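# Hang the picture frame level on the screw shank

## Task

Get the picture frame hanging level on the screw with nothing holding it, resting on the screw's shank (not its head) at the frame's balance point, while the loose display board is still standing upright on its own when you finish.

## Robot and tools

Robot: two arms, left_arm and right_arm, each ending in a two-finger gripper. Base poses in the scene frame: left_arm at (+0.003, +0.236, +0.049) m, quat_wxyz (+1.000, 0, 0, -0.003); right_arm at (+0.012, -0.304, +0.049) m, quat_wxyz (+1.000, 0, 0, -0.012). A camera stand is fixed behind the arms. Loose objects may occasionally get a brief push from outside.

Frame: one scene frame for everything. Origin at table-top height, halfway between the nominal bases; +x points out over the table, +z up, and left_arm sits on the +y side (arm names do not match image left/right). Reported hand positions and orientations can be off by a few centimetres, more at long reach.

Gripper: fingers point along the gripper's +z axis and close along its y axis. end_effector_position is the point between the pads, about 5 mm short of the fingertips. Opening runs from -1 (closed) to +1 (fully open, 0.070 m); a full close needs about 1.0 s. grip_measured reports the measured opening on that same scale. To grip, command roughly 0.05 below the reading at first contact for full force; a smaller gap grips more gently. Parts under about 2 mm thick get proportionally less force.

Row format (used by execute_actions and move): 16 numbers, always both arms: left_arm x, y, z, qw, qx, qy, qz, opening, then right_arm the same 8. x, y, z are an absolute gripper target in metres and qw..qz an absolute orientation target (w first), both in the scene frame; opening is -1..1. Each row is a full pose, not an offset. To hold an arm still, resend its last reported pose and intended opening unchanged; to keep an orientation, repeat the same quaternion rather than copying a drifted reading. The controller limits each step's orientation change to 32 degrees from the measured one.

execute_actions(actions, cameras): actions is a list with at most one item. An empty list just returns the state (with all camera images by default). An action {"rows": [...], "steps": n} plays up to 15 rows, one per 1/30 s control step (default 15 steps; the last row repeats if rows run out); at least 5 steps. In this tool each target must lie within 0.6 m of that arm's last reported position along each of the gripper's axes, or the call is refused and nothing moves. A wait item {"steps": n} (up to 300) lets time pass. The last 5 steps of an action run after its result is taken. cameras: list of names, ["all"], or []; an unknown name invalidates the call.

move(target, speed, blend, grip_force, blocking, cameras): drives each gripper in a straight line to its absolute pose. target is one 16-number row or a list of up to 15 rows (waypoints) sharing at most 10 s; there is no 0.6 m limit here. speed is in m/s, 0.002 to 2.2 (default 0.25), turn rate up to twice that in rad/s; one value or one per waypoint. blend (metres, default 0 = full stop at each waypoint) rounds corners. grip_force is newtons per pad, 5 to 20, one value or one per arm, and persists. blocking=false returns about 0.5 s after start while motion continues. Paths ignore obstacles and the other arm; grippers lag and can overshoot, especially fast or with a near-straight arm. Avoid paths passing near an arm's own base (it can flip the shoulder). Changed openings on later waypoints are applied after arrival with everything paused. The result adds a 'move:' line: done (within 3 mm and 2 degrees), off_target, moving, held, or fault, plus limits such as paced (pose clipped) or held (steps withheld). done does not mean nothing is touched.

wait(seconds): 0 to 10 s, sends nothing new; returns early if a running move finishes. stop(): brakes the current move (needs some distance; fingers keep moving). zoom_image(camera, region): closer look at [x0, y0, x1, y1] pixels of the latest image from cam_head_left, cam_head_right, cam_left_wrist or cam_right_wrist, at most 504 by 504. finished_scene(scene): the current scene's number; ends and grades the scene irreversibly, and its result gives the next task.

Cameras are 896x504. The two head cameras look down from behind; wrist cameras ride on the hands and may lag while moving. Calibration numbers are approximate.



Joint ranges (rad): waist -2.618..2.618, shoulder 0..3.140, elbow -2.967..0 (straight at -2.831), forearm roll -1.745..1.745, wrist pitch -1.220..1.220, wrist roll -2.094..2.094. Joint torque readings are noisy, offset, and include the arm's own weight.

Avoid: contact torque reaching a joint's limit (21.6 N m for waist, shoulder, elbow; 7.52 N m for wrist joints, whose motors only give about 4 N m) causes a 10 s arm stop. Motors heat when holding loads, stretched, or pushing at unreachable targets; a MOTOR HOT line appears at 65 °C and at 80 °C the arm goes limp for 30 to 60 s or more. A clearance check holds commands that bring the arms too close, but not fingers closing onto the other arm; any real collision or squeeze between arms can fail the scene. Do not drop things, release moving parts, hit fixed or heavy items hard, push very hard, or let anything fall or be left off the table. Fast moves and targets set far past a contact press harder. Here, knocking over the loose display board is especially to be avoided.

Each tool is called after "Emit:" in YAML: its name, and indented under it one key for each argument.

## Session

Emit:
execute_actions:
  actions: []

Scene clock: 0.00 s.
left_arm: end_effector_position=(+0.4202, +0.3387, +0.3327) grip_measured=+0.98 end_effector_quat_wxyz=(+0.569, -0.093, +0.773, -0.263) | right_arm: end_effector_position=(+0.0592, +0.1070, +0.2848) grip_measured=+0.98 end_effector_quat_wxyz=(-0.315, +0.854, -0.247, -0.332)
Joint positions: left_arm=[0.682 1.54 -1.063 -1.578 0.957 1.346 0.069] | right_arm=[1.098 1.584 -1.251 0.984 0.989 -1.935 0.069]
Joint torques (N m): no reading
Motor temperatures (°C): left_arm=[30 31 32 32 35 29] | right_arm=[29 30 33 34 38 31]
Hand target: left_arm +0.4202, +0.3387, +0.3327; +0.569, -0.093, +0.773, -0.263 | right_arm +0.0592, +0.1070, +0.2848; -0.315, +0.854, -0.247, -0.332
camera_calibration:
cam_left_wrist: T_world_to_cam=[[-0.138711, -0.855812, 0.498343, 0.185923], [-0.79869, -0.200849, -0.567233, 0.592911], [0.585536, -0.476703, -0.655668, 0.255234], [0, 0, 0, 1]] pos_world=[0.349893, 0.399872, 0.411014]
cam_right_wrist: T_world_to_cam=[[0.659904, 0.664249, 0.35114, -0.209496], [0.748492, -0.621906, -0.230199, 0.0814699], [0.0654668, 0.414735, -0.907584, 0.328533], [0, 0, 0, 1]] pos_world=[0.0557595, 0.0535699, 0.390488]

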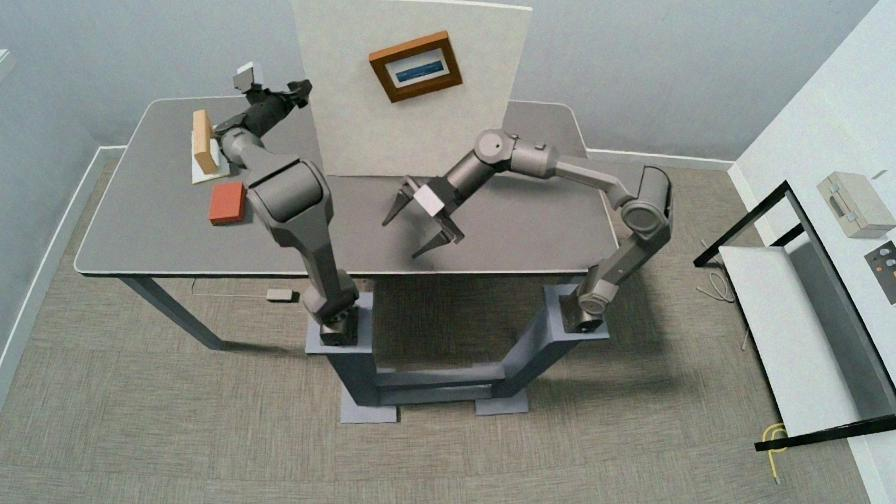

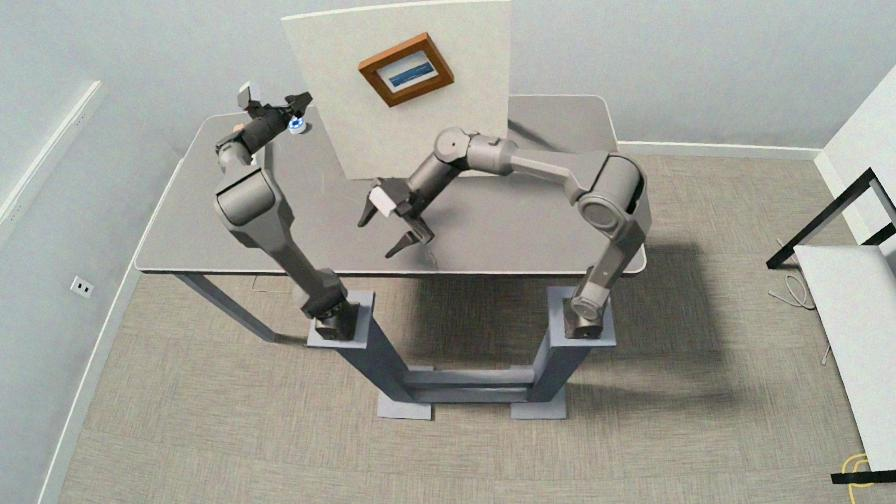

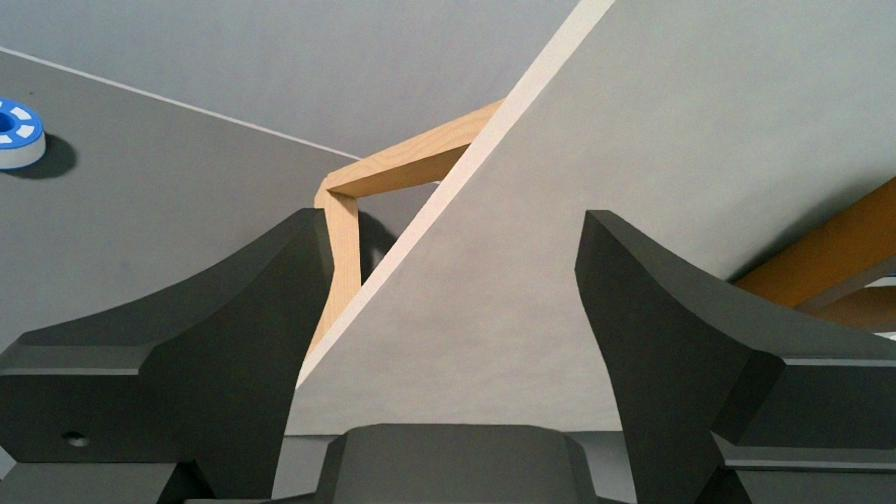

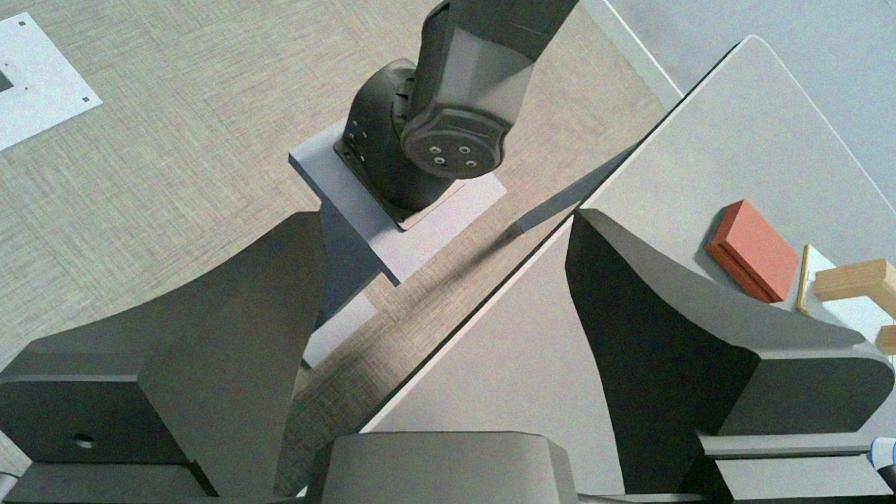

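Emit:
zoom_image:
  camera: "cam_head_left"
  region: [350, 10, 480, 120]

Emit:
zoom_image:
  camera: "cam_head_right"
  region: [340, 15, 470, 125]

Emit:
zoom_image:
  camera: "cam_head_right"
  region: [270, 0, 520, 200]

Emit:
zoom_image:
  camera: "cam_head_left"
  region: [280, 0, 540, 200]

Scaled by 3.877 from the camera's 896x504 image, which has a finer 1280x720 frame.

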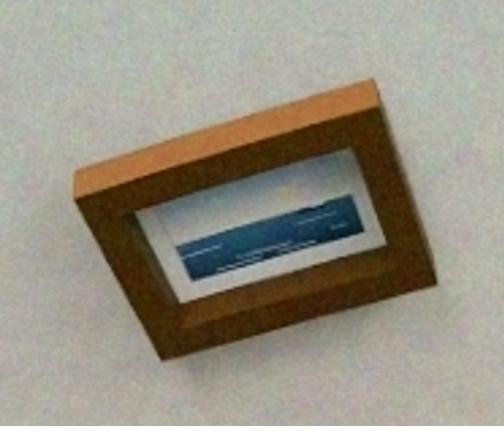

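Scaled by 3.877 from the camera's 896x504 image, which has a finer 1280x720 frame.

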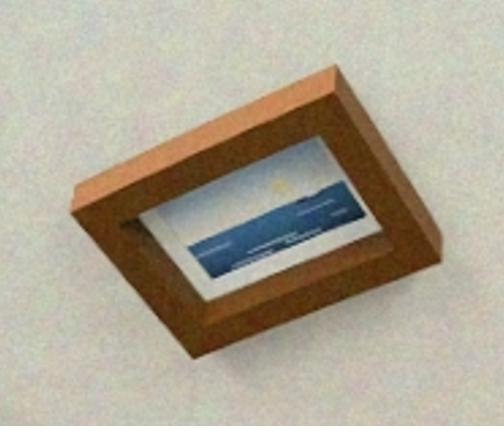

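Scaled by 2.016 from the camera's 896x504 image, which has a finer 1280x720 frame.

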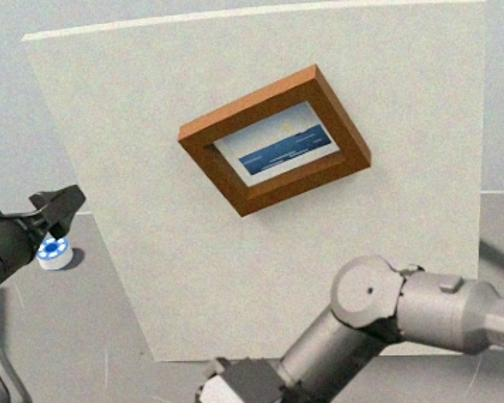

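Scaled by 1.938 from the camera's 896x504 image, which has a finer 1280x720 frame.

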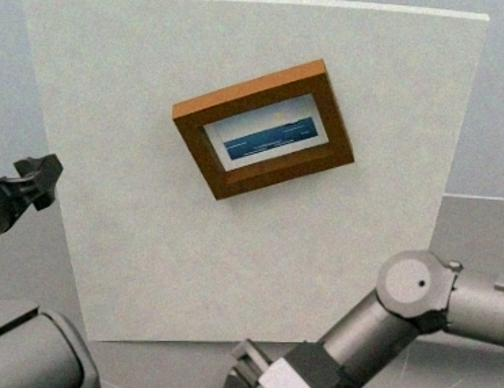

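Emit:
move:
  target:
    - [0.36,0.30,0.36,0.569,-0.093,0.773,-0.263,0.98,0.16,0.02,0.36,0.3347,-0.4479,0.8080,0.1855,0.98]
    - [0.28,0.24,0.44,0.5412,0.062,0.837,-0.043,0.3,0.30,-0.20,0.47,0.5371,-0.1384,0.8272,0.0899,0.3]
  speed: 0.3
  blend: 0.03
  cameras: ["cam_head_left","cam_head_right"]

Scene clock: 9.33 s.
left_arm: end_effector_position=(+0.2799, +0.2397, +0.4398) grip_measured=+0.30 end_effector_quat_wxyz=(+0.541, +0.063, +0.838, -0.043) | right_arm: end_effector_position=(+0.2998, -0.2001, +0.4701) grip_measured=+0.30 end_effector_quat_wxyz=(+0.537, -0.138, +0.827, +0.090)
Joint positions: left_arm=[0.427 0.916 -1.202 -0.644 0.974 0.655 0.045] | right_arm=[0.401 1.025 -1.381 -0.054 0.862 0.054 0.046]
Joint torques (N m): left_arm=[0.4 -1.23 -2.69 -0.61 -1.16 0.01] | right_arm=[0.72 -0.67 -4.51 -0.24 -0.62 0.25]
Hand target: left_arm +0.2800, +0.2400, +0.4400; +0.541, +0.062, +0.837, -0.043 | right_arm +0.3000, -0.2000, +0.4700; +0.537, -0.138, +0.827, +0.090
Off the commanded pose: left_arm 0.000 m, 0 deg | right_arm 0.000 m, 0 deg.
Kept back: nothing.
move: done
Images, in order (width x height): cam_head_left 896x504, cam_head_right 896x504.

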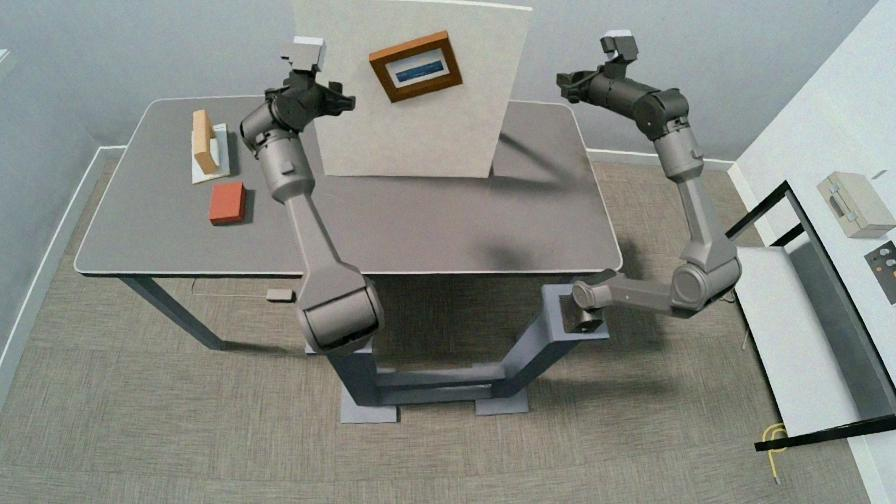

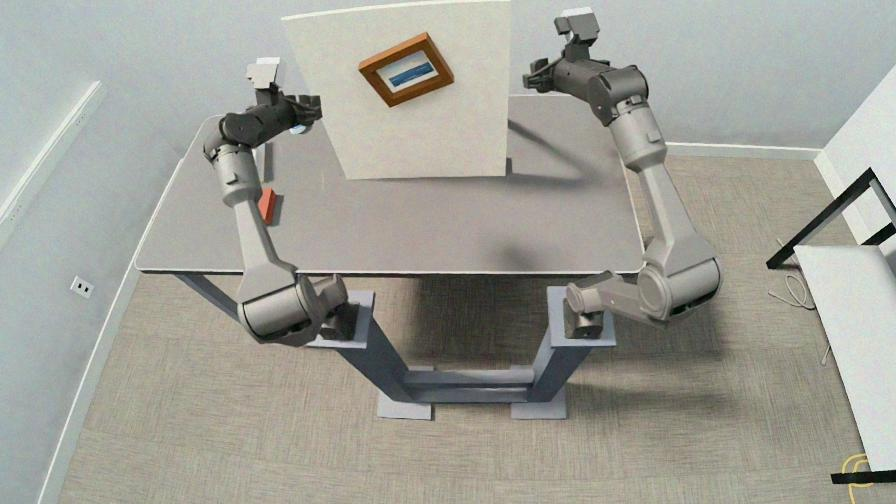

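Emit:
move:
  target:
    - [0.29,0.13,0.47,0.5371,0.1384,0.8272,-0.0899,0.3,0.34,-0.11,0.53,0.531,-0.178,0.818,0.116,0.3]
    - [0.29,0.13,0.44,0.5371,0.1384,0.8272,-0.0899,0.3,0.385,-0.028,0.555,0.526,-0.217,0.810,0.141,0.3]
  speed: 0.25
  blend: 0.03
  cameras: ["cam_right_wrist","cam_left_wrist"]

Scene clock: 11.80 s.
left_arm: end_effector_position=(+0.2902, +0.1300, +0.4396) grip_measured=+0.30 end_effector_quat_wxyz=(+0.537, +0.138, +0.828, -0.090) | right_arm: end_effector_position=(+0.3848, -0.0280, +0.5548) grip_measured=+0.30 end_effector_quat_wxyz=(+0.544, -0.215, +0.798, +0.148)
Joint positions: left_arm=[-0.397 0.976 -1.223 0.095 0.757 -0.099 0.046] | right_arm=[0.747 1.818 -2.561 -0.192 1.216 0.142 0.045]
Joint torques (N m): left_arm=[-0.4 -3.08 -3.76 -0.09 -1.23 0.01] | right_arm=[-0.47 -6.76 -2.77 -0.17 -0.61 -0.03]
Hand target: left_arm +0.2900, +0.1300, +0.4400; +0.537, +0.138, +0.827, -0.090 | right_arm +0.3849, -0.0281, +0.5546; +0.544, -0.215, +0.798, +0.148
Off the commanded pose: left_arm 0.000 m, 0 deg | right_arm 0.000 m, 3 deg.
joint sent to its limit (right arm) — joint 5 (wrist pitch), upper limit.
Kept back: nothing.
move: off_target (right_arm)
camera_calibration:
cam_left_wrist: T_world_to_cam=[[-0.309173, -0.950807, -0.0194662, 0.225499], [-0.804446, 0.272389, -0.527893, 0.430701], [0.507226, -0.147551, -0.849088, 0.366936], [0, 0, 0, 1]] pos_world=[0.230075, 0.15123, 0.543315]
cam_right_wrist: T_world_to_cam=[[0.483605, -0.874575, -0.0352833, -0.190365], [-0.759208, -0.39907, -0.514146, 0.55991], [0.435579, 0.275431, -0.856976, 0.433824], [0, 0, 0, 1]] pos_world=[0.328186, -0.062534, 0.652936]
Images, in order (width x height): cam_left_wrist 896x504, cam_right_wrist 896x504.

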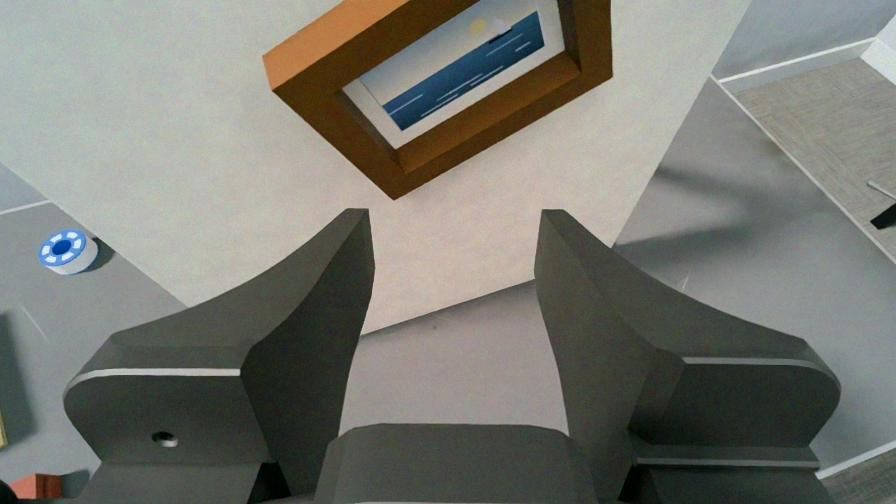

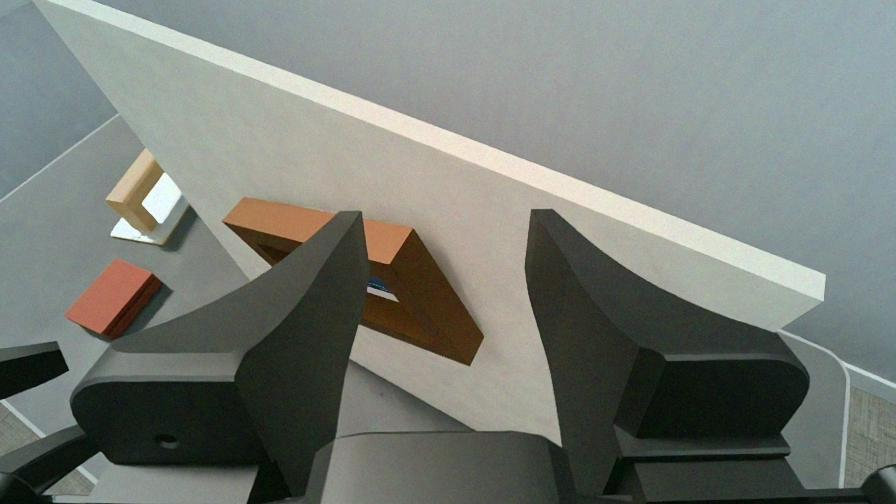

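Emit:
move:
  target:
    - [0.31,0.15,0.36,0.651,0.197,0.7105,-0.1805,0.3,0.385,0.018,0.565,0.540,-0.235,0.793,0.160,0.9]
    - [0.31,0.15,0.36,0.2736,-0.4094,0.4835,-0.7236,0.3,0.385,0.018,0.565,0.540,-0.235,0.793,0.160,0.9]
  speed: 0.3
  cameras: ["cam_right_wrist","cam_left_wrist","cam_head_right"]

Scene clock: 19.30 s.
left_arm: end_effector_position=(+0.3098, +0.1501, +0.3605) grip_measured=+0.30 end_effector_quat_wxyz=(-0.216, +0.442, -0.577, +0.652) | right_arm: end_effector_position=(+0.3846, +0.0180, +0.5643) grip_measured=+0.90 end_effector_quat_wxyz=(+0.572, -0.231, +0.768, +0.174)
Joint positions: left_arm=[0.308 1.018 -0.607 -1.752 0.92 0.032 0.045] | right_arm=[0.83 1.974 -2.797 -0.224 1.214 0.146 0.067]
Joint torques (N m): left_arm=[-0.47 -3.16 -2.51 -0.58 0.26 -0.08] | right_arm=[0.09 -7.38 -2.62 -0.13 -0.9 -0.11]
Hand target: left_arm +0.3098, +0.1502, +0.3603; -0.215, +0.442, -0.577, +0.652 | right_arm +0.3847, +0.0177, +0.5644; +0.572, -0.231, +0.768, +0.174
Off the commanded pose: left_arm 0.001 m, 16 deg | right_arm 0.001 m, 5 deg.
elbow stopped short (right arm): the move would have taken joint 3 (elbow) straighter than the controller allows.
joint sent to its limit (left arm) — joint 4 (forearm roll), lower limit.
Kept back: nothing.
move: off_target (left_arm, right_arm)
camera_calibration:
cam_left_wrist: T_world_to_cam=[[0.242394, 0.217957, 0.945378, -0.445115], [-0.889306, -0.339576, 0.306307, 0.216627], [0.38779, -0.914977, 0.111519, 0.098739], [0, 0, 0, 1]] pos_world=[0.262251, 0.260921, 0.343437]
cam_right_wrist: T_world_to_cam=[[0.536082, -0.843319, -0.0377992, -0.169066], [-0.696364, -0.416467, -0.584493, 0.598792], [0.477172, 0.339659, -0.810517, 0.386084], [0, 0, 0, 1]] pos_world=[0.323381, -0.0243358, 0.656527]
Images, in order (width x height): cam_head_right 896x504, cam_left_wrist 896x504, cam_right_wrist 896x504.

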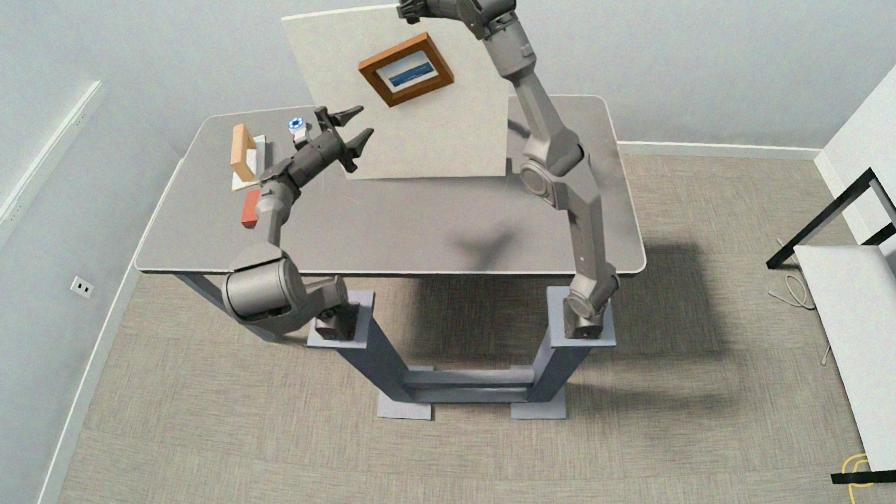

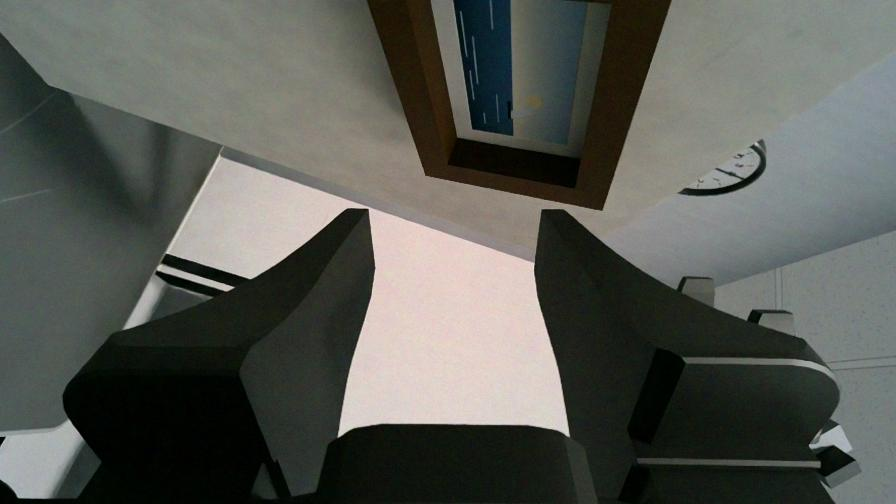

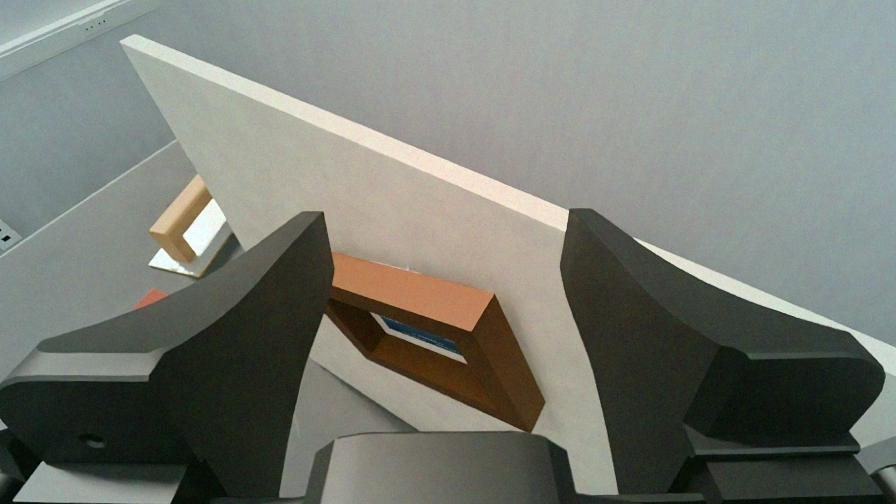

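Emit:
move:
  target:
    - [0.29,0.13,0.44,0.5371,0.1384,0.8272,-0.0899,0.3,0.37,0.02,0.55,0.5398,-0.3106,0.7498,0.2236,0.9]
    - [0.32,0.057,0.37,0.651,0.197,0.7105,-0.1805,0.3,0.37,0.02,0.55,0.5398,-0.3106,0.7498,0.2236,0.9]
  speed: 0.35
  blend: 0.02
  cameras: ["cam_right_wrist","cam_head_right"]

Emit:
zoom_image:
  camera: "cam_right_wrist"
  region: [380, 180, 580, 300]

Scene clock: 25.20 s.
left_arm: end_effector_position=(+0.3199, +0.0567, +0.3700) grip_measured=+0.30 end_effector_quat_wxyz=(+0.652, +0.195, +0.711, -0.177) | right_arm: end_effector_position=(+0.3701, +0.0202, +0.5495) grip_measured=+0.90 end_effector_quat_wxyz=(+0.539, -0.311, +0.750, +0.223)
Joint positions: left_arm=[-0.487 1.061 -0.696 0.208 -0.195 -0.198 0.046] | right_arm=[0.722 1.789 -2.419 0.096 1.045 -0.076 0.067]
Joint torques (N m): left_arm=[0.2 -2.83 -2.88 -0.1 -1.51 -0.08] | right_arm=[-0.14 -7.49 -3.23 -0.11 -0.89 0.08]
Hand target: left_arm +0.3199, +0.0568, +0.3699; +0.652, +0.195, +0.711, -0.178 | right_arm +0.3700, +0.0200, +0.5500; +0.540, -0.311, +0.750, +0.224
Off the commanded pose: left_arm 0.000 m, 0 deg | right_arm 0.001 m, 0 deg.
Kept back: nothing.
move: done
camera_calibration:
cam_right_wrist: T_world_to_cam=[[0.691175, -0.721906, -0.0336127, -0.222092], [-0.613286, -0.561304, -0.555713, 0.537459], [0.382306, 0.404709, -0.830694, 0.425161], [0, 0, 0, 1]] pos_world=[0.320579, -0.0307181, 0.644387]
Images, in order (width x height): cam_head_right 896x504, cam_right_wrist 896x504.

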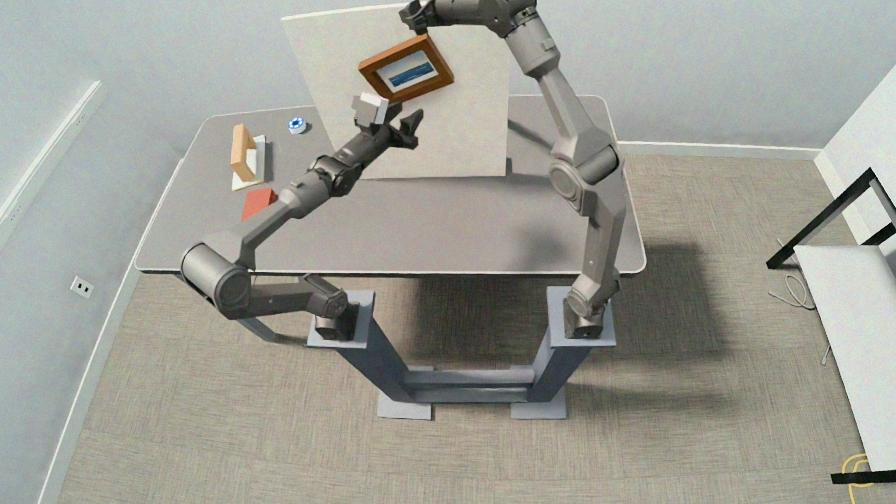

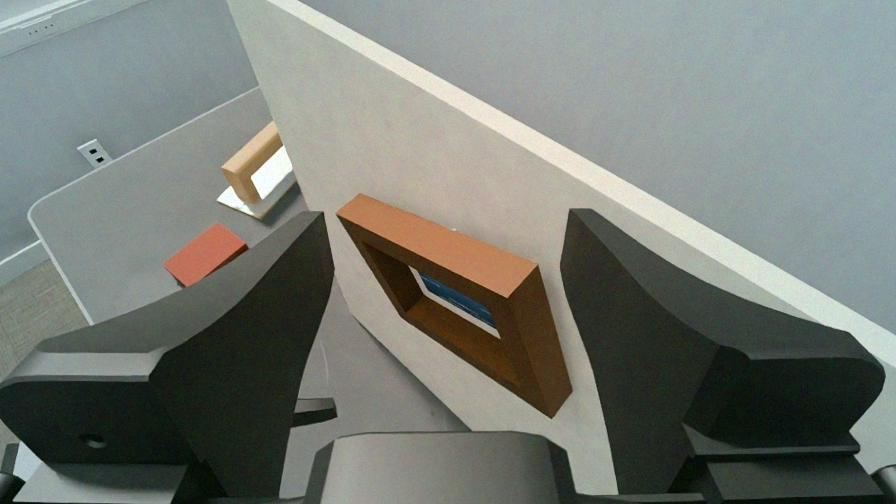

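Scaled by 2.520 from the camera's 896x504 image, which has a finer 1280x720 frame.

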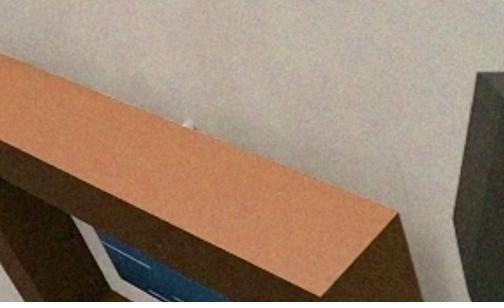

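Emit:
zoom_image:
  camera: "cam_right_wrist"
  region: [410, 200, 500, 260]

Emit:
zoom_image:
  camera: "cam_right_wrist"
  region: [330, 180, 590, 425]

Scaled by 5.600 from the camera's 896x504 image, which has a finer 1280x720 frame.

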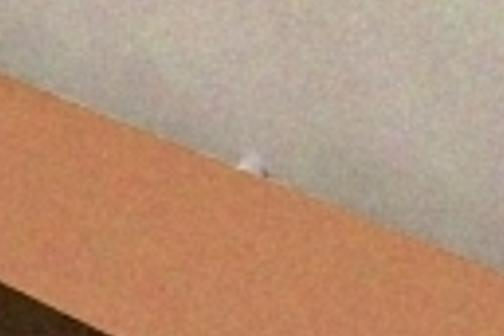

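Scaled by 1.938 from the camera's 896x504 image, which has a finer 1280x720 frame.

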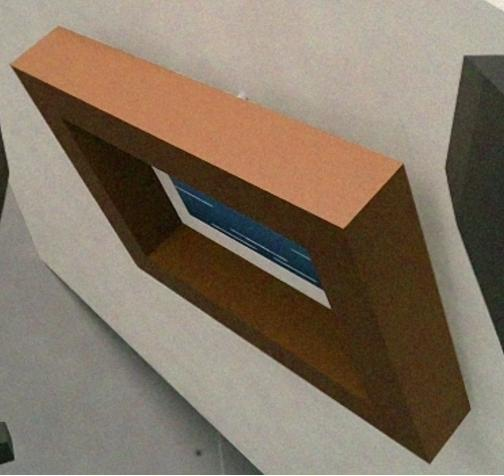

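Emit:
move:
  target: [0.32,0.057,0.37,0.7236,0.4835,0.4094,0.2736,0.3,0.37,0.02,0.55,0.5398,-0.3106,0.7498,0.2236,0.9]
  speed: 0.4
  cameras: ["cam_left_wrist"]

Scene clock: 29.23 s.
left_arm: end_effector_position=(+0.3199, +0.0567, +0.3702) grip_measured=+0.30 end_effector_quat_wxyz=(+0.724, +0.484, +0.409, +0.274) | right_arm: end_effector_position=(+0.3701, +0.0202, +0.5495) grip_measured=+0.90 end_effector_quat_wxyz=(+0.539, -0.311, +0.750, +0.223)
Joint positions: left_arm=[-0.524 1.17 -0.497 -0.03 -0.785 1.256 0.046] | right_arm=[0.722 1.789 -2.419 0.096 1.045 -0.076 0.067]
Joint torques (N m): left_arm=[0.06 -2.89 -2.78 -0.2 -1.17 -0.26] | right_arm=[0.69 -7.27 -3.78 -0.12 -0.9 0.25]
Hand target: left_arm +0.3200, +0.0570, +0.3700; +0.724, +0.484, +0.409, +0.274 | right_arm +0.3700, +0.0200, +0.5500; +0.540, -0.311, +0.750, +0.224
Off the commanded pose: left_arm 0.000 m, 0 deg | right_arm 0.001 m, 0 deg.
Kept back: nothing.
move: done
camera_calibration:
cam_left_wrist: T_world_to_cam=[[0.0266133, -0.38404, -0.922933, 0.358536], [-0.0520402, 0.921476, -0.384934, 0.107467], [0.99829, 0.058274, 0.00453802, -0.202584], [0, 0, 0, 1]] pos_world=[0.198288, 0.0504696, 0.373192]
Images, in order (width x height): cam_left_wrist 896x504.

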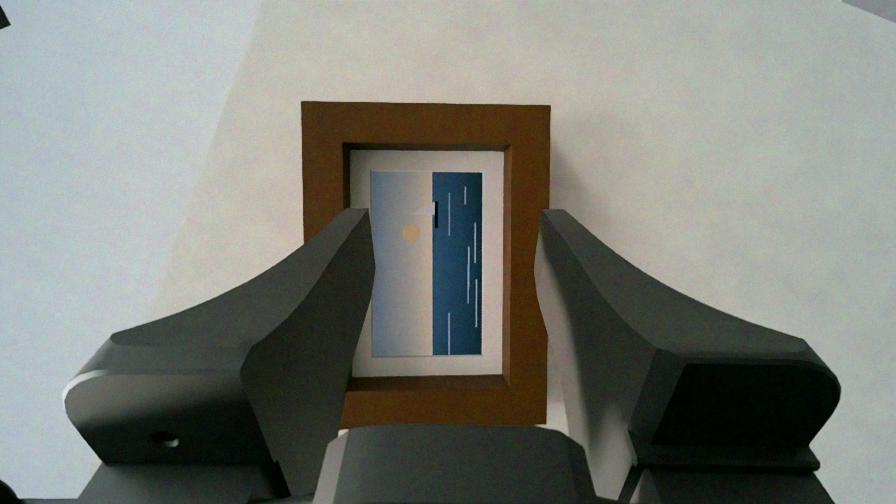

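Emit:
move:
  target: [0.384,0.0925,0.3318,0.7215,0.4867,0.4082,0.2754,0.3,0.37,0.02,0.55,0.5398,-0.3106,0.7498,0.2236,0.9]
  speed: 0.25
  cameras: ["cam_left_wrist","cam_right_wrist"]

Scene clock: 31.47 s.
left_arm: end_effector_position=(+0.3845, +0.0925, +0.3313) grip_measured=+0.30 end_effector_quat_wxyz=(+0.721, +0.487, +0.409, +0.275) | right_arm: end_effector_position=(+0.3701, +0.0202, +0.5495) grip_measured=+0.90 end_effector_quat_wxyz=(+0.539, -0.311, +0.750, +0.223)
Joint positions: left_arm=[-0.191 1.459 -0.555 0.355 -1.048 0.992 0.046] | right_arm=[0.722 1.789 -2.419 0.096 1.045 -0.076 0.067]
Joint torques (N m): left_arm=[-0.75 -5.71 -2.15 -0.45 -1.11 -0.03] | right_arm=[0.69 -7.07 -4.03 -0.13 -0.9 0.26]
Hand target: left_arm +0.3840, +0.0925, +0.3318; +0.722, +0.487, +0.408, +0.275 | right_arm +0.3700, +0.0200, +0.5500; +0.540, -0.311, +0.750, +0.224
Off the commanded pose: left_arm 0.001 m, 0 deg | right_arm 0.001 m, 0 deg.
Kept back: nothing.
move: done
camera_calibration:
cam_left_wrist: T_world_to_cam=[[0.0249231, -0.376548, -0.926062, 0.335621], [-0.053812, 0.924501, -0.377361, 0.0607999], [0.99824, 0.0592382, 0.00277871, -0.268453], [0, 0, 0, 1]] pos_world=[0.262887, 0.0860703, 0.334495]
cam_right_wrist: T_world_to_cam=[[0.691175, -0.721906, -0.0336127, -0.222092], [-0.613286, -0.561304, -0.555713, 0.537459], [0.382306, 0.404709, -0.830694, 0.425161], [0, 0, 0, 1]] pos_world=[0.320579, -0.0307181, 0.644387]
Images, in order (width x height): cam_left_wrist 896x504, cam_right_wrist 896x504.

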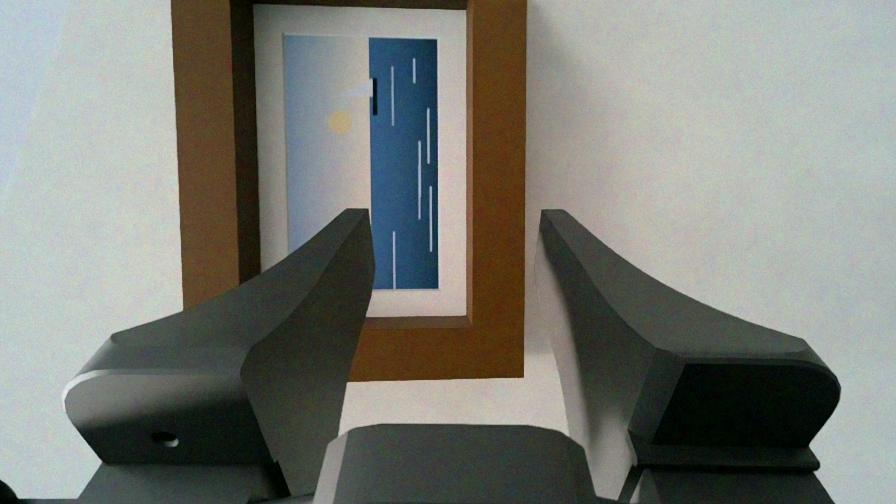

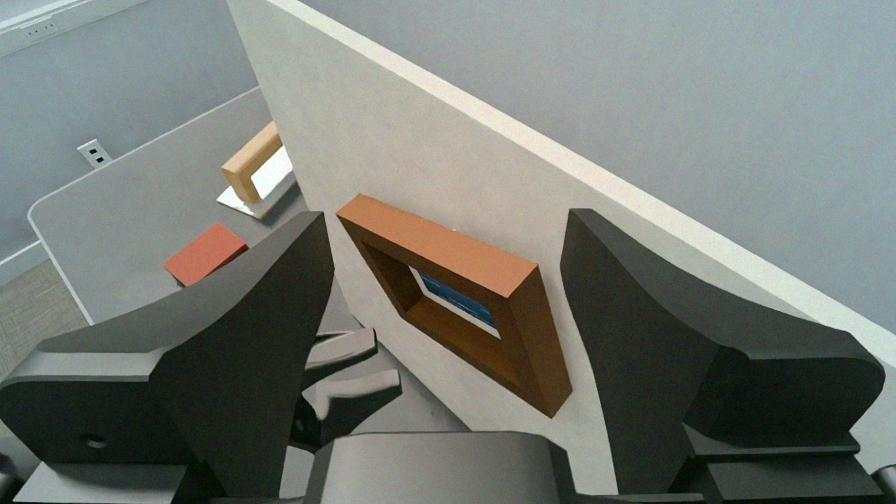

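Emit:
move:
  target: [0.4382,0.0601,0.3318,0.7215,0.4867,0.4082,0.2754,0.3,0.37,0.02,0.55,0.5398,-0.3106,0.7498,0.2236,0.9]
  speed: 0.1
  cameras: ["cam_left_wrist","cam_right_wrist","cam_head_right"]

Emit:
zoom_image:
  camera: "cam_right_wrist"
  region: [330, 180, 590, 425]

Scene clock: 34.33 s.
left_arm: end_effector_position=(+0.4386, +0.0598, +0.3317) grip_measured=+0.30 end_effector_quat_wxyz=(+0.722, +0.487, +0.408, +0.275) | right_arm: end_effector_position=(+0.3701, +0.0202, +0.5495) grip_measured=+0.90 end_effector_quat_wxyz=(+0.539, -0.311, +0.750, +0.223)
Joint positions: left_arm=[-0.275 1.652 -0.784 0.267 -0.996 1.045 0.046] | right_arm=[0.722 1.789 -2.419 0.096 1.045 -0.076 0.067]
Joint torques (N m): left_arm=[-0.07 -6.93 -1.62 -0.24 -1.41 -0.05] | right_arm=[0.71 -6.87 -4.03 -0.12 -0.89 0.25]
Hand target: left_arm +0.4382, +0.0601, +0.3318; +0.722, +0.487, +0.408, +0.275 | right_arm +0.3700, +0.0200, +0.5500; +0.540, -0.311, +0.750, +0.224
Off the commanded pose: left_arm 0.001 m, 0 deg | right_arm 0.001 m, 0 deg.
Kept back: nothing.
move: done
camera_calibration:
cam_left_wrist: T_world_to_cam=[[0.0254761, -0.376779, -0.925953, 0.322073], [-0.0532681, 0.924426, -0.377623, 0.0938881], [0.998255, 0.0589441, 0.00348045, -0.320851], [0, 0, 0, 1]] pos_world=[0.317088, 0.0534701, 0.334795]
cam_right_wrist: T_world_to_cam=[[0.691175, -0.721906, -0.0336127, -0.222092], [-0.613286, -0.561304, -0.555713, 0.537459], [0.382306, 0.404709, -0.830694, 0.425161], [0, 0, 0, 1]] pos_world=[0.320579, -0.0307181, 0.644387]
Images, in order (width x height): cam_head_right 896x504, cam_left_wrist 896x504, cam_right_wrist 896x504.

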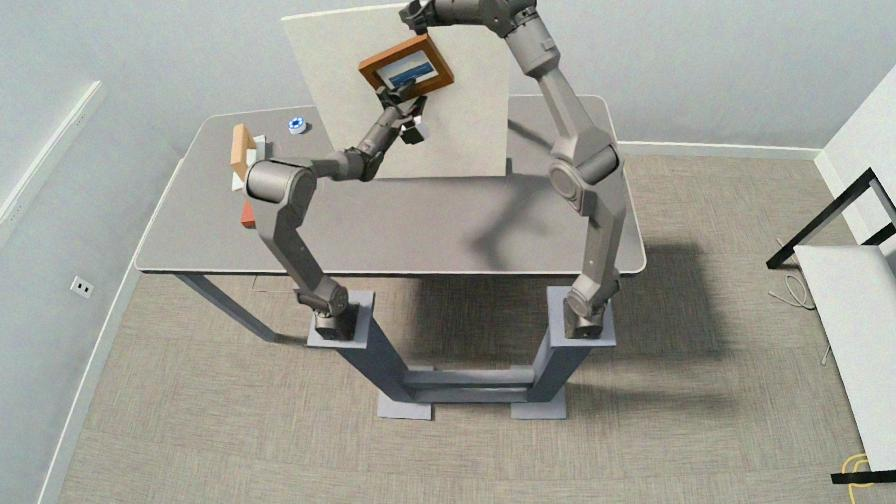

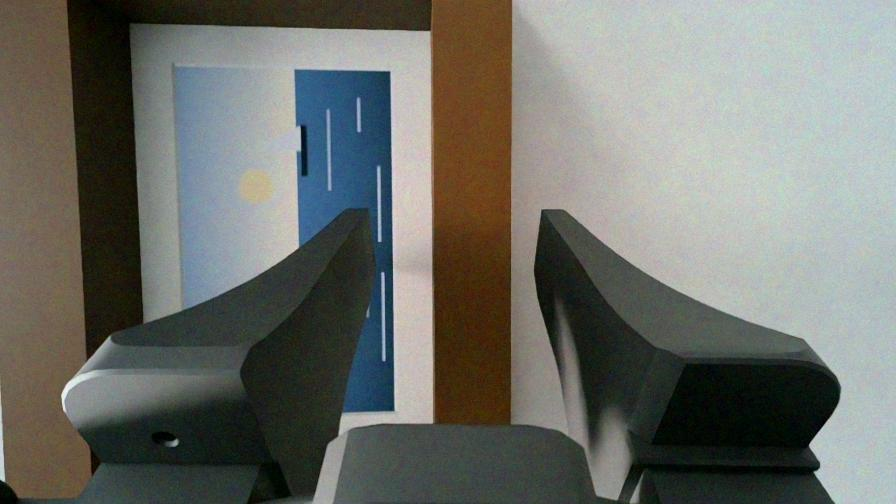

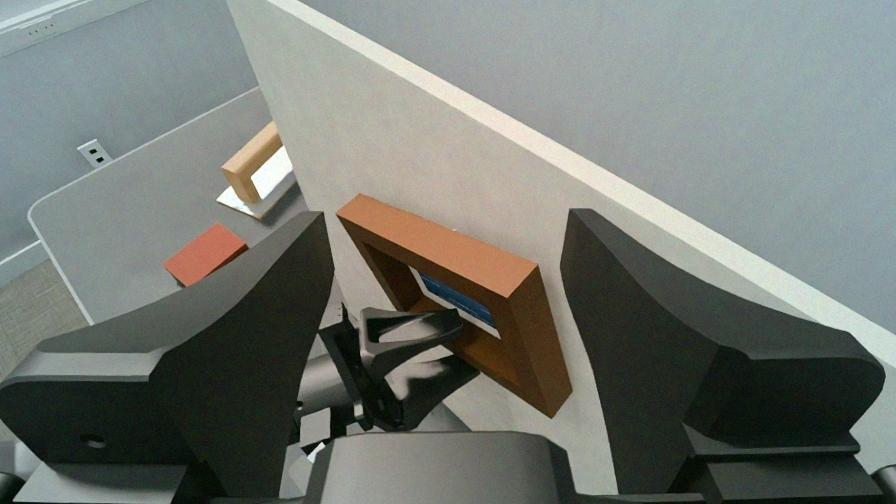

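Scaled by 1.938 from the camera's 896x504 image, which has a finer 1280x720 frame.

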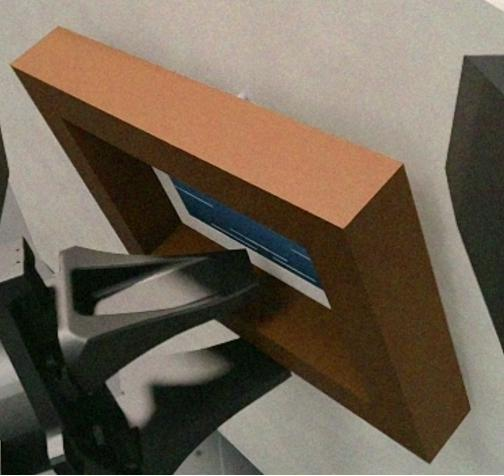

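Emit:
move:
  target:
    - [0.4414,0.0568,0.3296,0.7215,0.4867,0.4082,0.2754,0.3,0.37,0.02,0.55,0.5398,-0.3106,0.7498,0.2236,0.9]
    - [0.4414,0.0568,0.3296,0.7215,0.4867,0.4082,0.2754,-0.2,0.37,0.02,0.55,0.5398,-0.3106,0.7498,0.2236,0.9]
  speed: 0.06
  cameras: ["cam_left_wrist","cam_right_wrist"]

Scene clock: 35.90 s.
left_arm: end_effector_position=(+0.4412, +0.0568, +0.3297) grip_measured=-0.20 end_effector_quat_wxyz=(+0.722, +0.487, +0.408, +0.275) | right_arm: end_effector_position=(+0.3701, +0.0202, +0.5495) grip_measured=+0.90 end_effector_quat_wxyz=(+0.539, -0.311, +0.750, +0.223)
Joint positions: left_arm=[-0.284 1.667 -0.794 0.256 -1 1.054 0.028] | right_arm=[0.722 1.789 -2.419 0.096 1.045 -0.076 0.067]
Joint torques (N m): left_arm=[-0.88 -5.51 -3.03 -0.32 -1.46 -0.05] | right_arm=[0.74 -6.76 -4.05 -0.12 -0.88 0.26]
Hand target: left_arm +0.4414, +0.0568, +0.3296; +0.722, +0.487, +0.408, +0.275 | right_arm +0.3700, +0.0200, +0.5500; +0.540, -0.311, +0.750, +0.224
Off the commanded pose: left_arm 0.000 m, 0 deg | right_arm 0.001 m, 0 deg.
Kept back: nothing.
move: done
camera_calibration:
cam_left_wrist: T_world_to_cam=[[0.0255562, -0.376602, -0.926022, 0.319013], [-0.0532328, 0.924498, -0.377451, 0.0959725], [0.998255, 0.058941, 0.00357909, -0.323296], [0, 0, 0, 1]] pos_world=[0.319688, 0.0504701, 0.332795]
cam_right_wrist: T_world_to_cam=[[0.691175, -0.721906, -0.0336127, -0.222092], [-0.613286, -0.561304, -0.555713, 0.537459], [0.382306, 0.404709, -0.830694, 0.425161], [0, 0, 0, 1]] pos_world=[0.320579, -0.0307181, 0.644387]
Images, in order (width x height): cam_left_wrist 896x504, cam_right_wrist 896x504.

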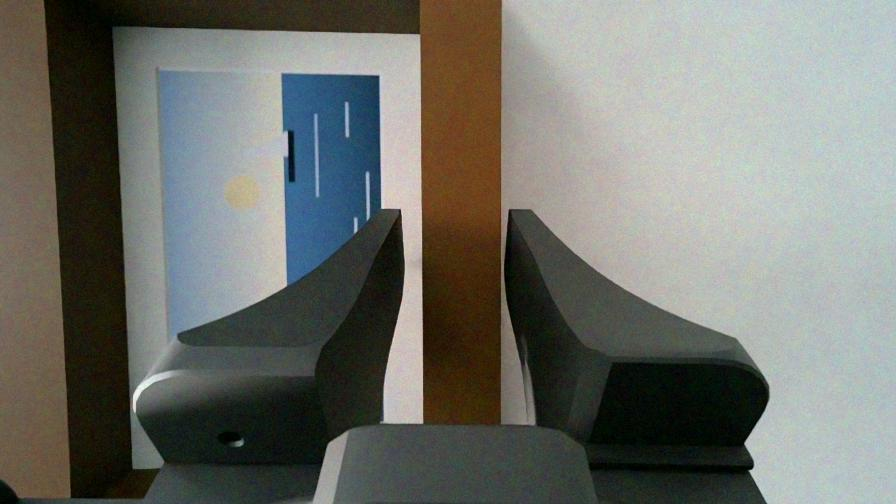

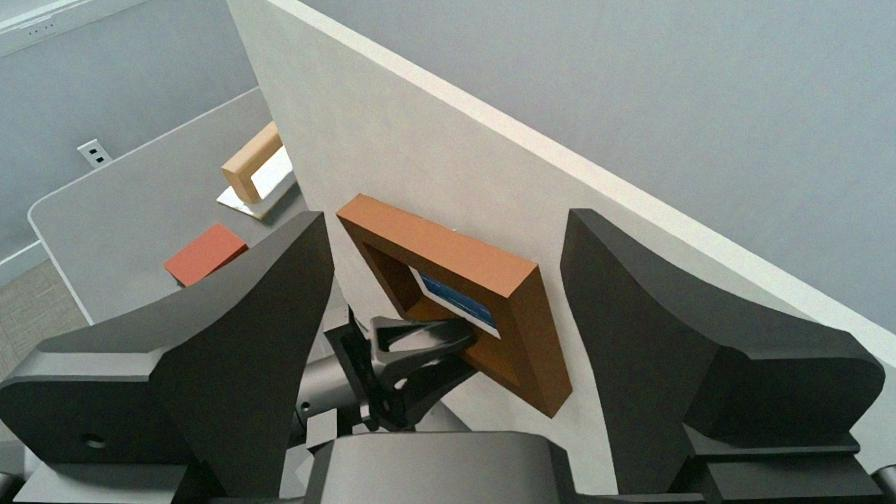

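Emit:
move:
  target:
    - [0.4414,0.0564,0.3284,0.7215,0.4867,0.4082,0.2754,-0.2,0.37,0.02,0.55,0.5398,-0.3106,0.7498,0.2236,0.9]
    - [0.4414,0.0564,0.3284,0.7215,0.4867,0.4082,0.2754,-0.36,0.37,0.02,0.55,0.5398,-0.3106,0.7498,0.2236,0.9]
  speed: 0.04
  cameras: ["cam_left_wrist"]

Scene clock: 37.40 s.
left_arm: end_effector_position=(+0.4415, +0.0566, +0.3286) grip_measured=-0.36 end_effector_quat_wxyz=(+0.722, +0.486, +0.408, +0.276) | right_arm: end_effector_position=(+0.3701, +0.0202, +0.5495) grip_measured=+0.90 end_effector_quat_wxyz=(+0.539, -0.311, +0.750, +0.223)
Joint positions: left_arm=[-0.285 1.671 -0.793 0.254 -1.005 1.057 0.022] | right_arm=[0.722 1.789 -2.419 0.096 1.045 -0.076 0.067]
Joint torques (N m): left_arm=[-0.64 -5.54 -1.73 -0.38 -1.45 -0.03] | right_arm=[0.68 -6.64 -4.06 -0.12 -0.87 0.25]
Hand target: left_arm +0.4414, +0.0564, +0.3284; +0.722, +0.487, +0.408, +0.275 | right_arm +0.3700, +0.0200, +0.5500; +0.540, -0.311, +0.750, +0.224
Off the commanded pose: left_arm 0.000 m, 0 deg | right_arm 0.001 m, 0 deg.
Kept back: nothing.
move: done
camera_calibration:
cam_left_wrist: T_world_to_cam=[[0.0263018, -0.37683, -0.925909, 0.317519], [-0.053686, 0.92436, -0.377725, 0.0960497], [0.998211, 0.0596432, 0.00408182, -0.323661], [0, 0, 0, 1]] pos_world=[0.319887, 0.0501705, 0.331596]
Images, in order (width x height): cam_left_wrist 896x504.

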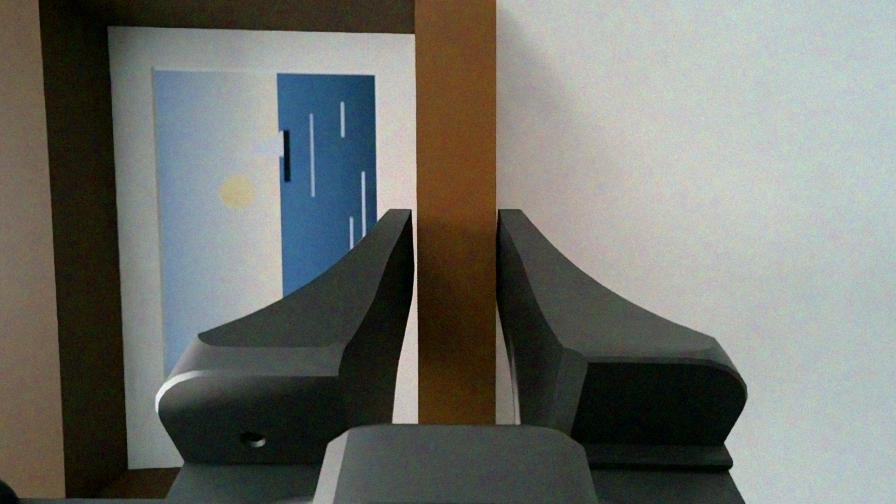

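Emit:
move:
  target:
    - [0.4414,0.0564,0.3284,0.7215,0.4867,0.4082,0.2754,-0.42,0.37,0.02,0.55,0.5398,-0.3106,0.7498,0.2236,0.9]
    - [0.4414,0.0564,0.3284,0.7215,0.4867,0.4082,0.2754,-0.5,0.37,0.02,0.55,0.5398,-0.3106,0.7498,0.2236,0.9]
    - [0.4414,0.0564,0.3284,0.7215,0.4867,0.4082,0.2754,-0.62,0.37,0.02,0.55,0.5398,-0.3106,0.7498,0.2236,0.9]
  speed: 0.04
  cameras: ["cam_left_wrist","cam_right_wrist"]

Emit:
zoom_image:
  camera: "cam_right_wrist"
  region: [410, 200, 500, 260]

Scene clock: 39.20 s.
left_arm: end_effector_position=(+0.4413, +0.0562, +0.3288) grip_measured=-0.44 end_effector_quat_wxyz=(+0.722, +0.487, +0.407, +0.276) | right_arm: end_effector_position=(+0.3701, +0.0202, +0.5495) grip_measured=+0.90 end_effector_quat_wxyz=(+0.539, -0.311, +0.750, +0.223)
Joint positions: left_arm=[-0.286 1.671 -0.793 0.254 -1.006 1.058 0.02] | right_arm=[0.722 1.789 -2.419 0.096 1.045 -0.076 0.067]
Joint torques (N m): left_arm=[1 -5.85 -1.82 -0.47 -0.38 -0.37] | right_arm=[0.7 -6.51 -4.03 -0.11 -0.86 0.26]
Hand target: left_arm +0.4414, +0.0564, +0.3284; +0.722, +0.487, +0.408, +0.275 | right_arm +0.3700, +0.0200, +0.5500; +0.540, -0.311, +0.750, +0.224
Off the commanded pose: left_arm 0.000 m, 0 deg | right_arm 0.001 m, 0 deg.
Kept back: nothing.
move: done
camera_calibration:
cam_left_wrist: T_world_to_cam=[[0.0271411, -0.376476, -0.926029, 0.317259], [-0.0523642, 0.924563, -0.377415, 0.0958195], [0.998259, 0.0587342, 0.00537977, -0.323845], [0, 0, 0, 1]] pos_world=[0.319688, 0.04987, 0.331697]
cam_right_wrist: T_world_to_cam=[[0.691175, -0.721906, -0.0336127, -0.222092], [-0.613286, -0.561304, -0.555713, 0.537459], [0.382306, 0.404709, -0.830694, 0.425161], [0, 0, 0, 1]] pos_world=[0.320579, -0.0307181, 0.644387]
Images, in order (width x height): cam_left_wrist 896x504, cam_right_wrist 896x504.

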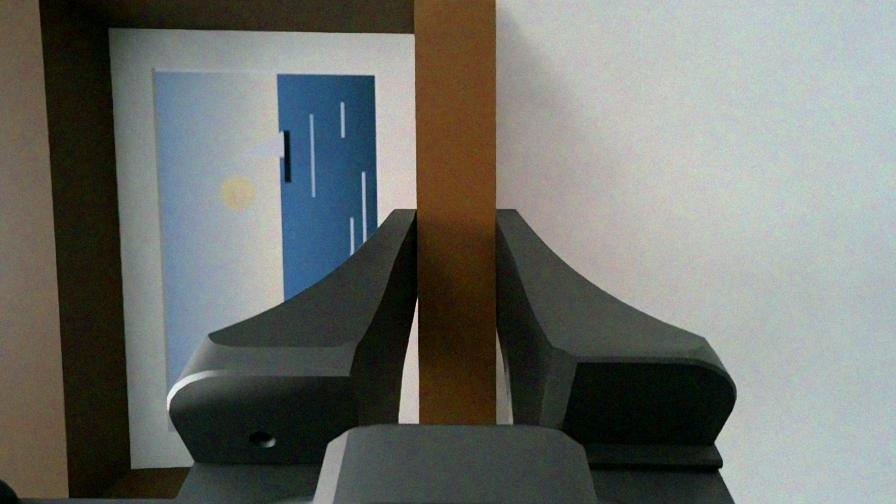

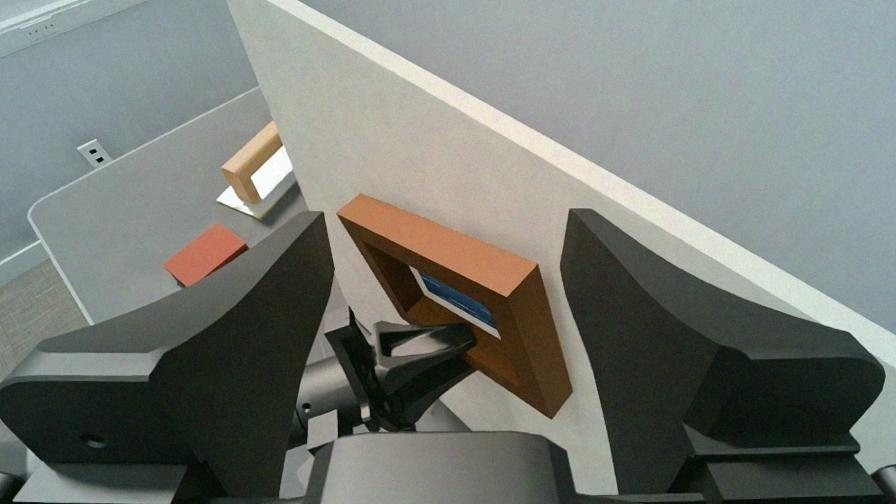

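Scaled by 5.600 from the camera's 896x504 image, which has a finer 1280x720 frame.

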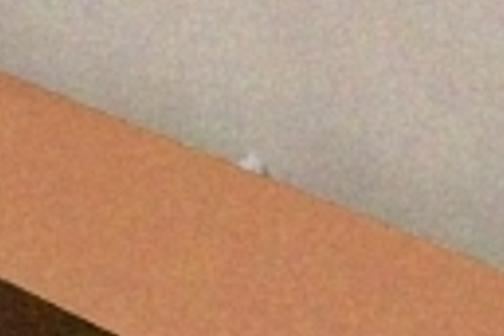

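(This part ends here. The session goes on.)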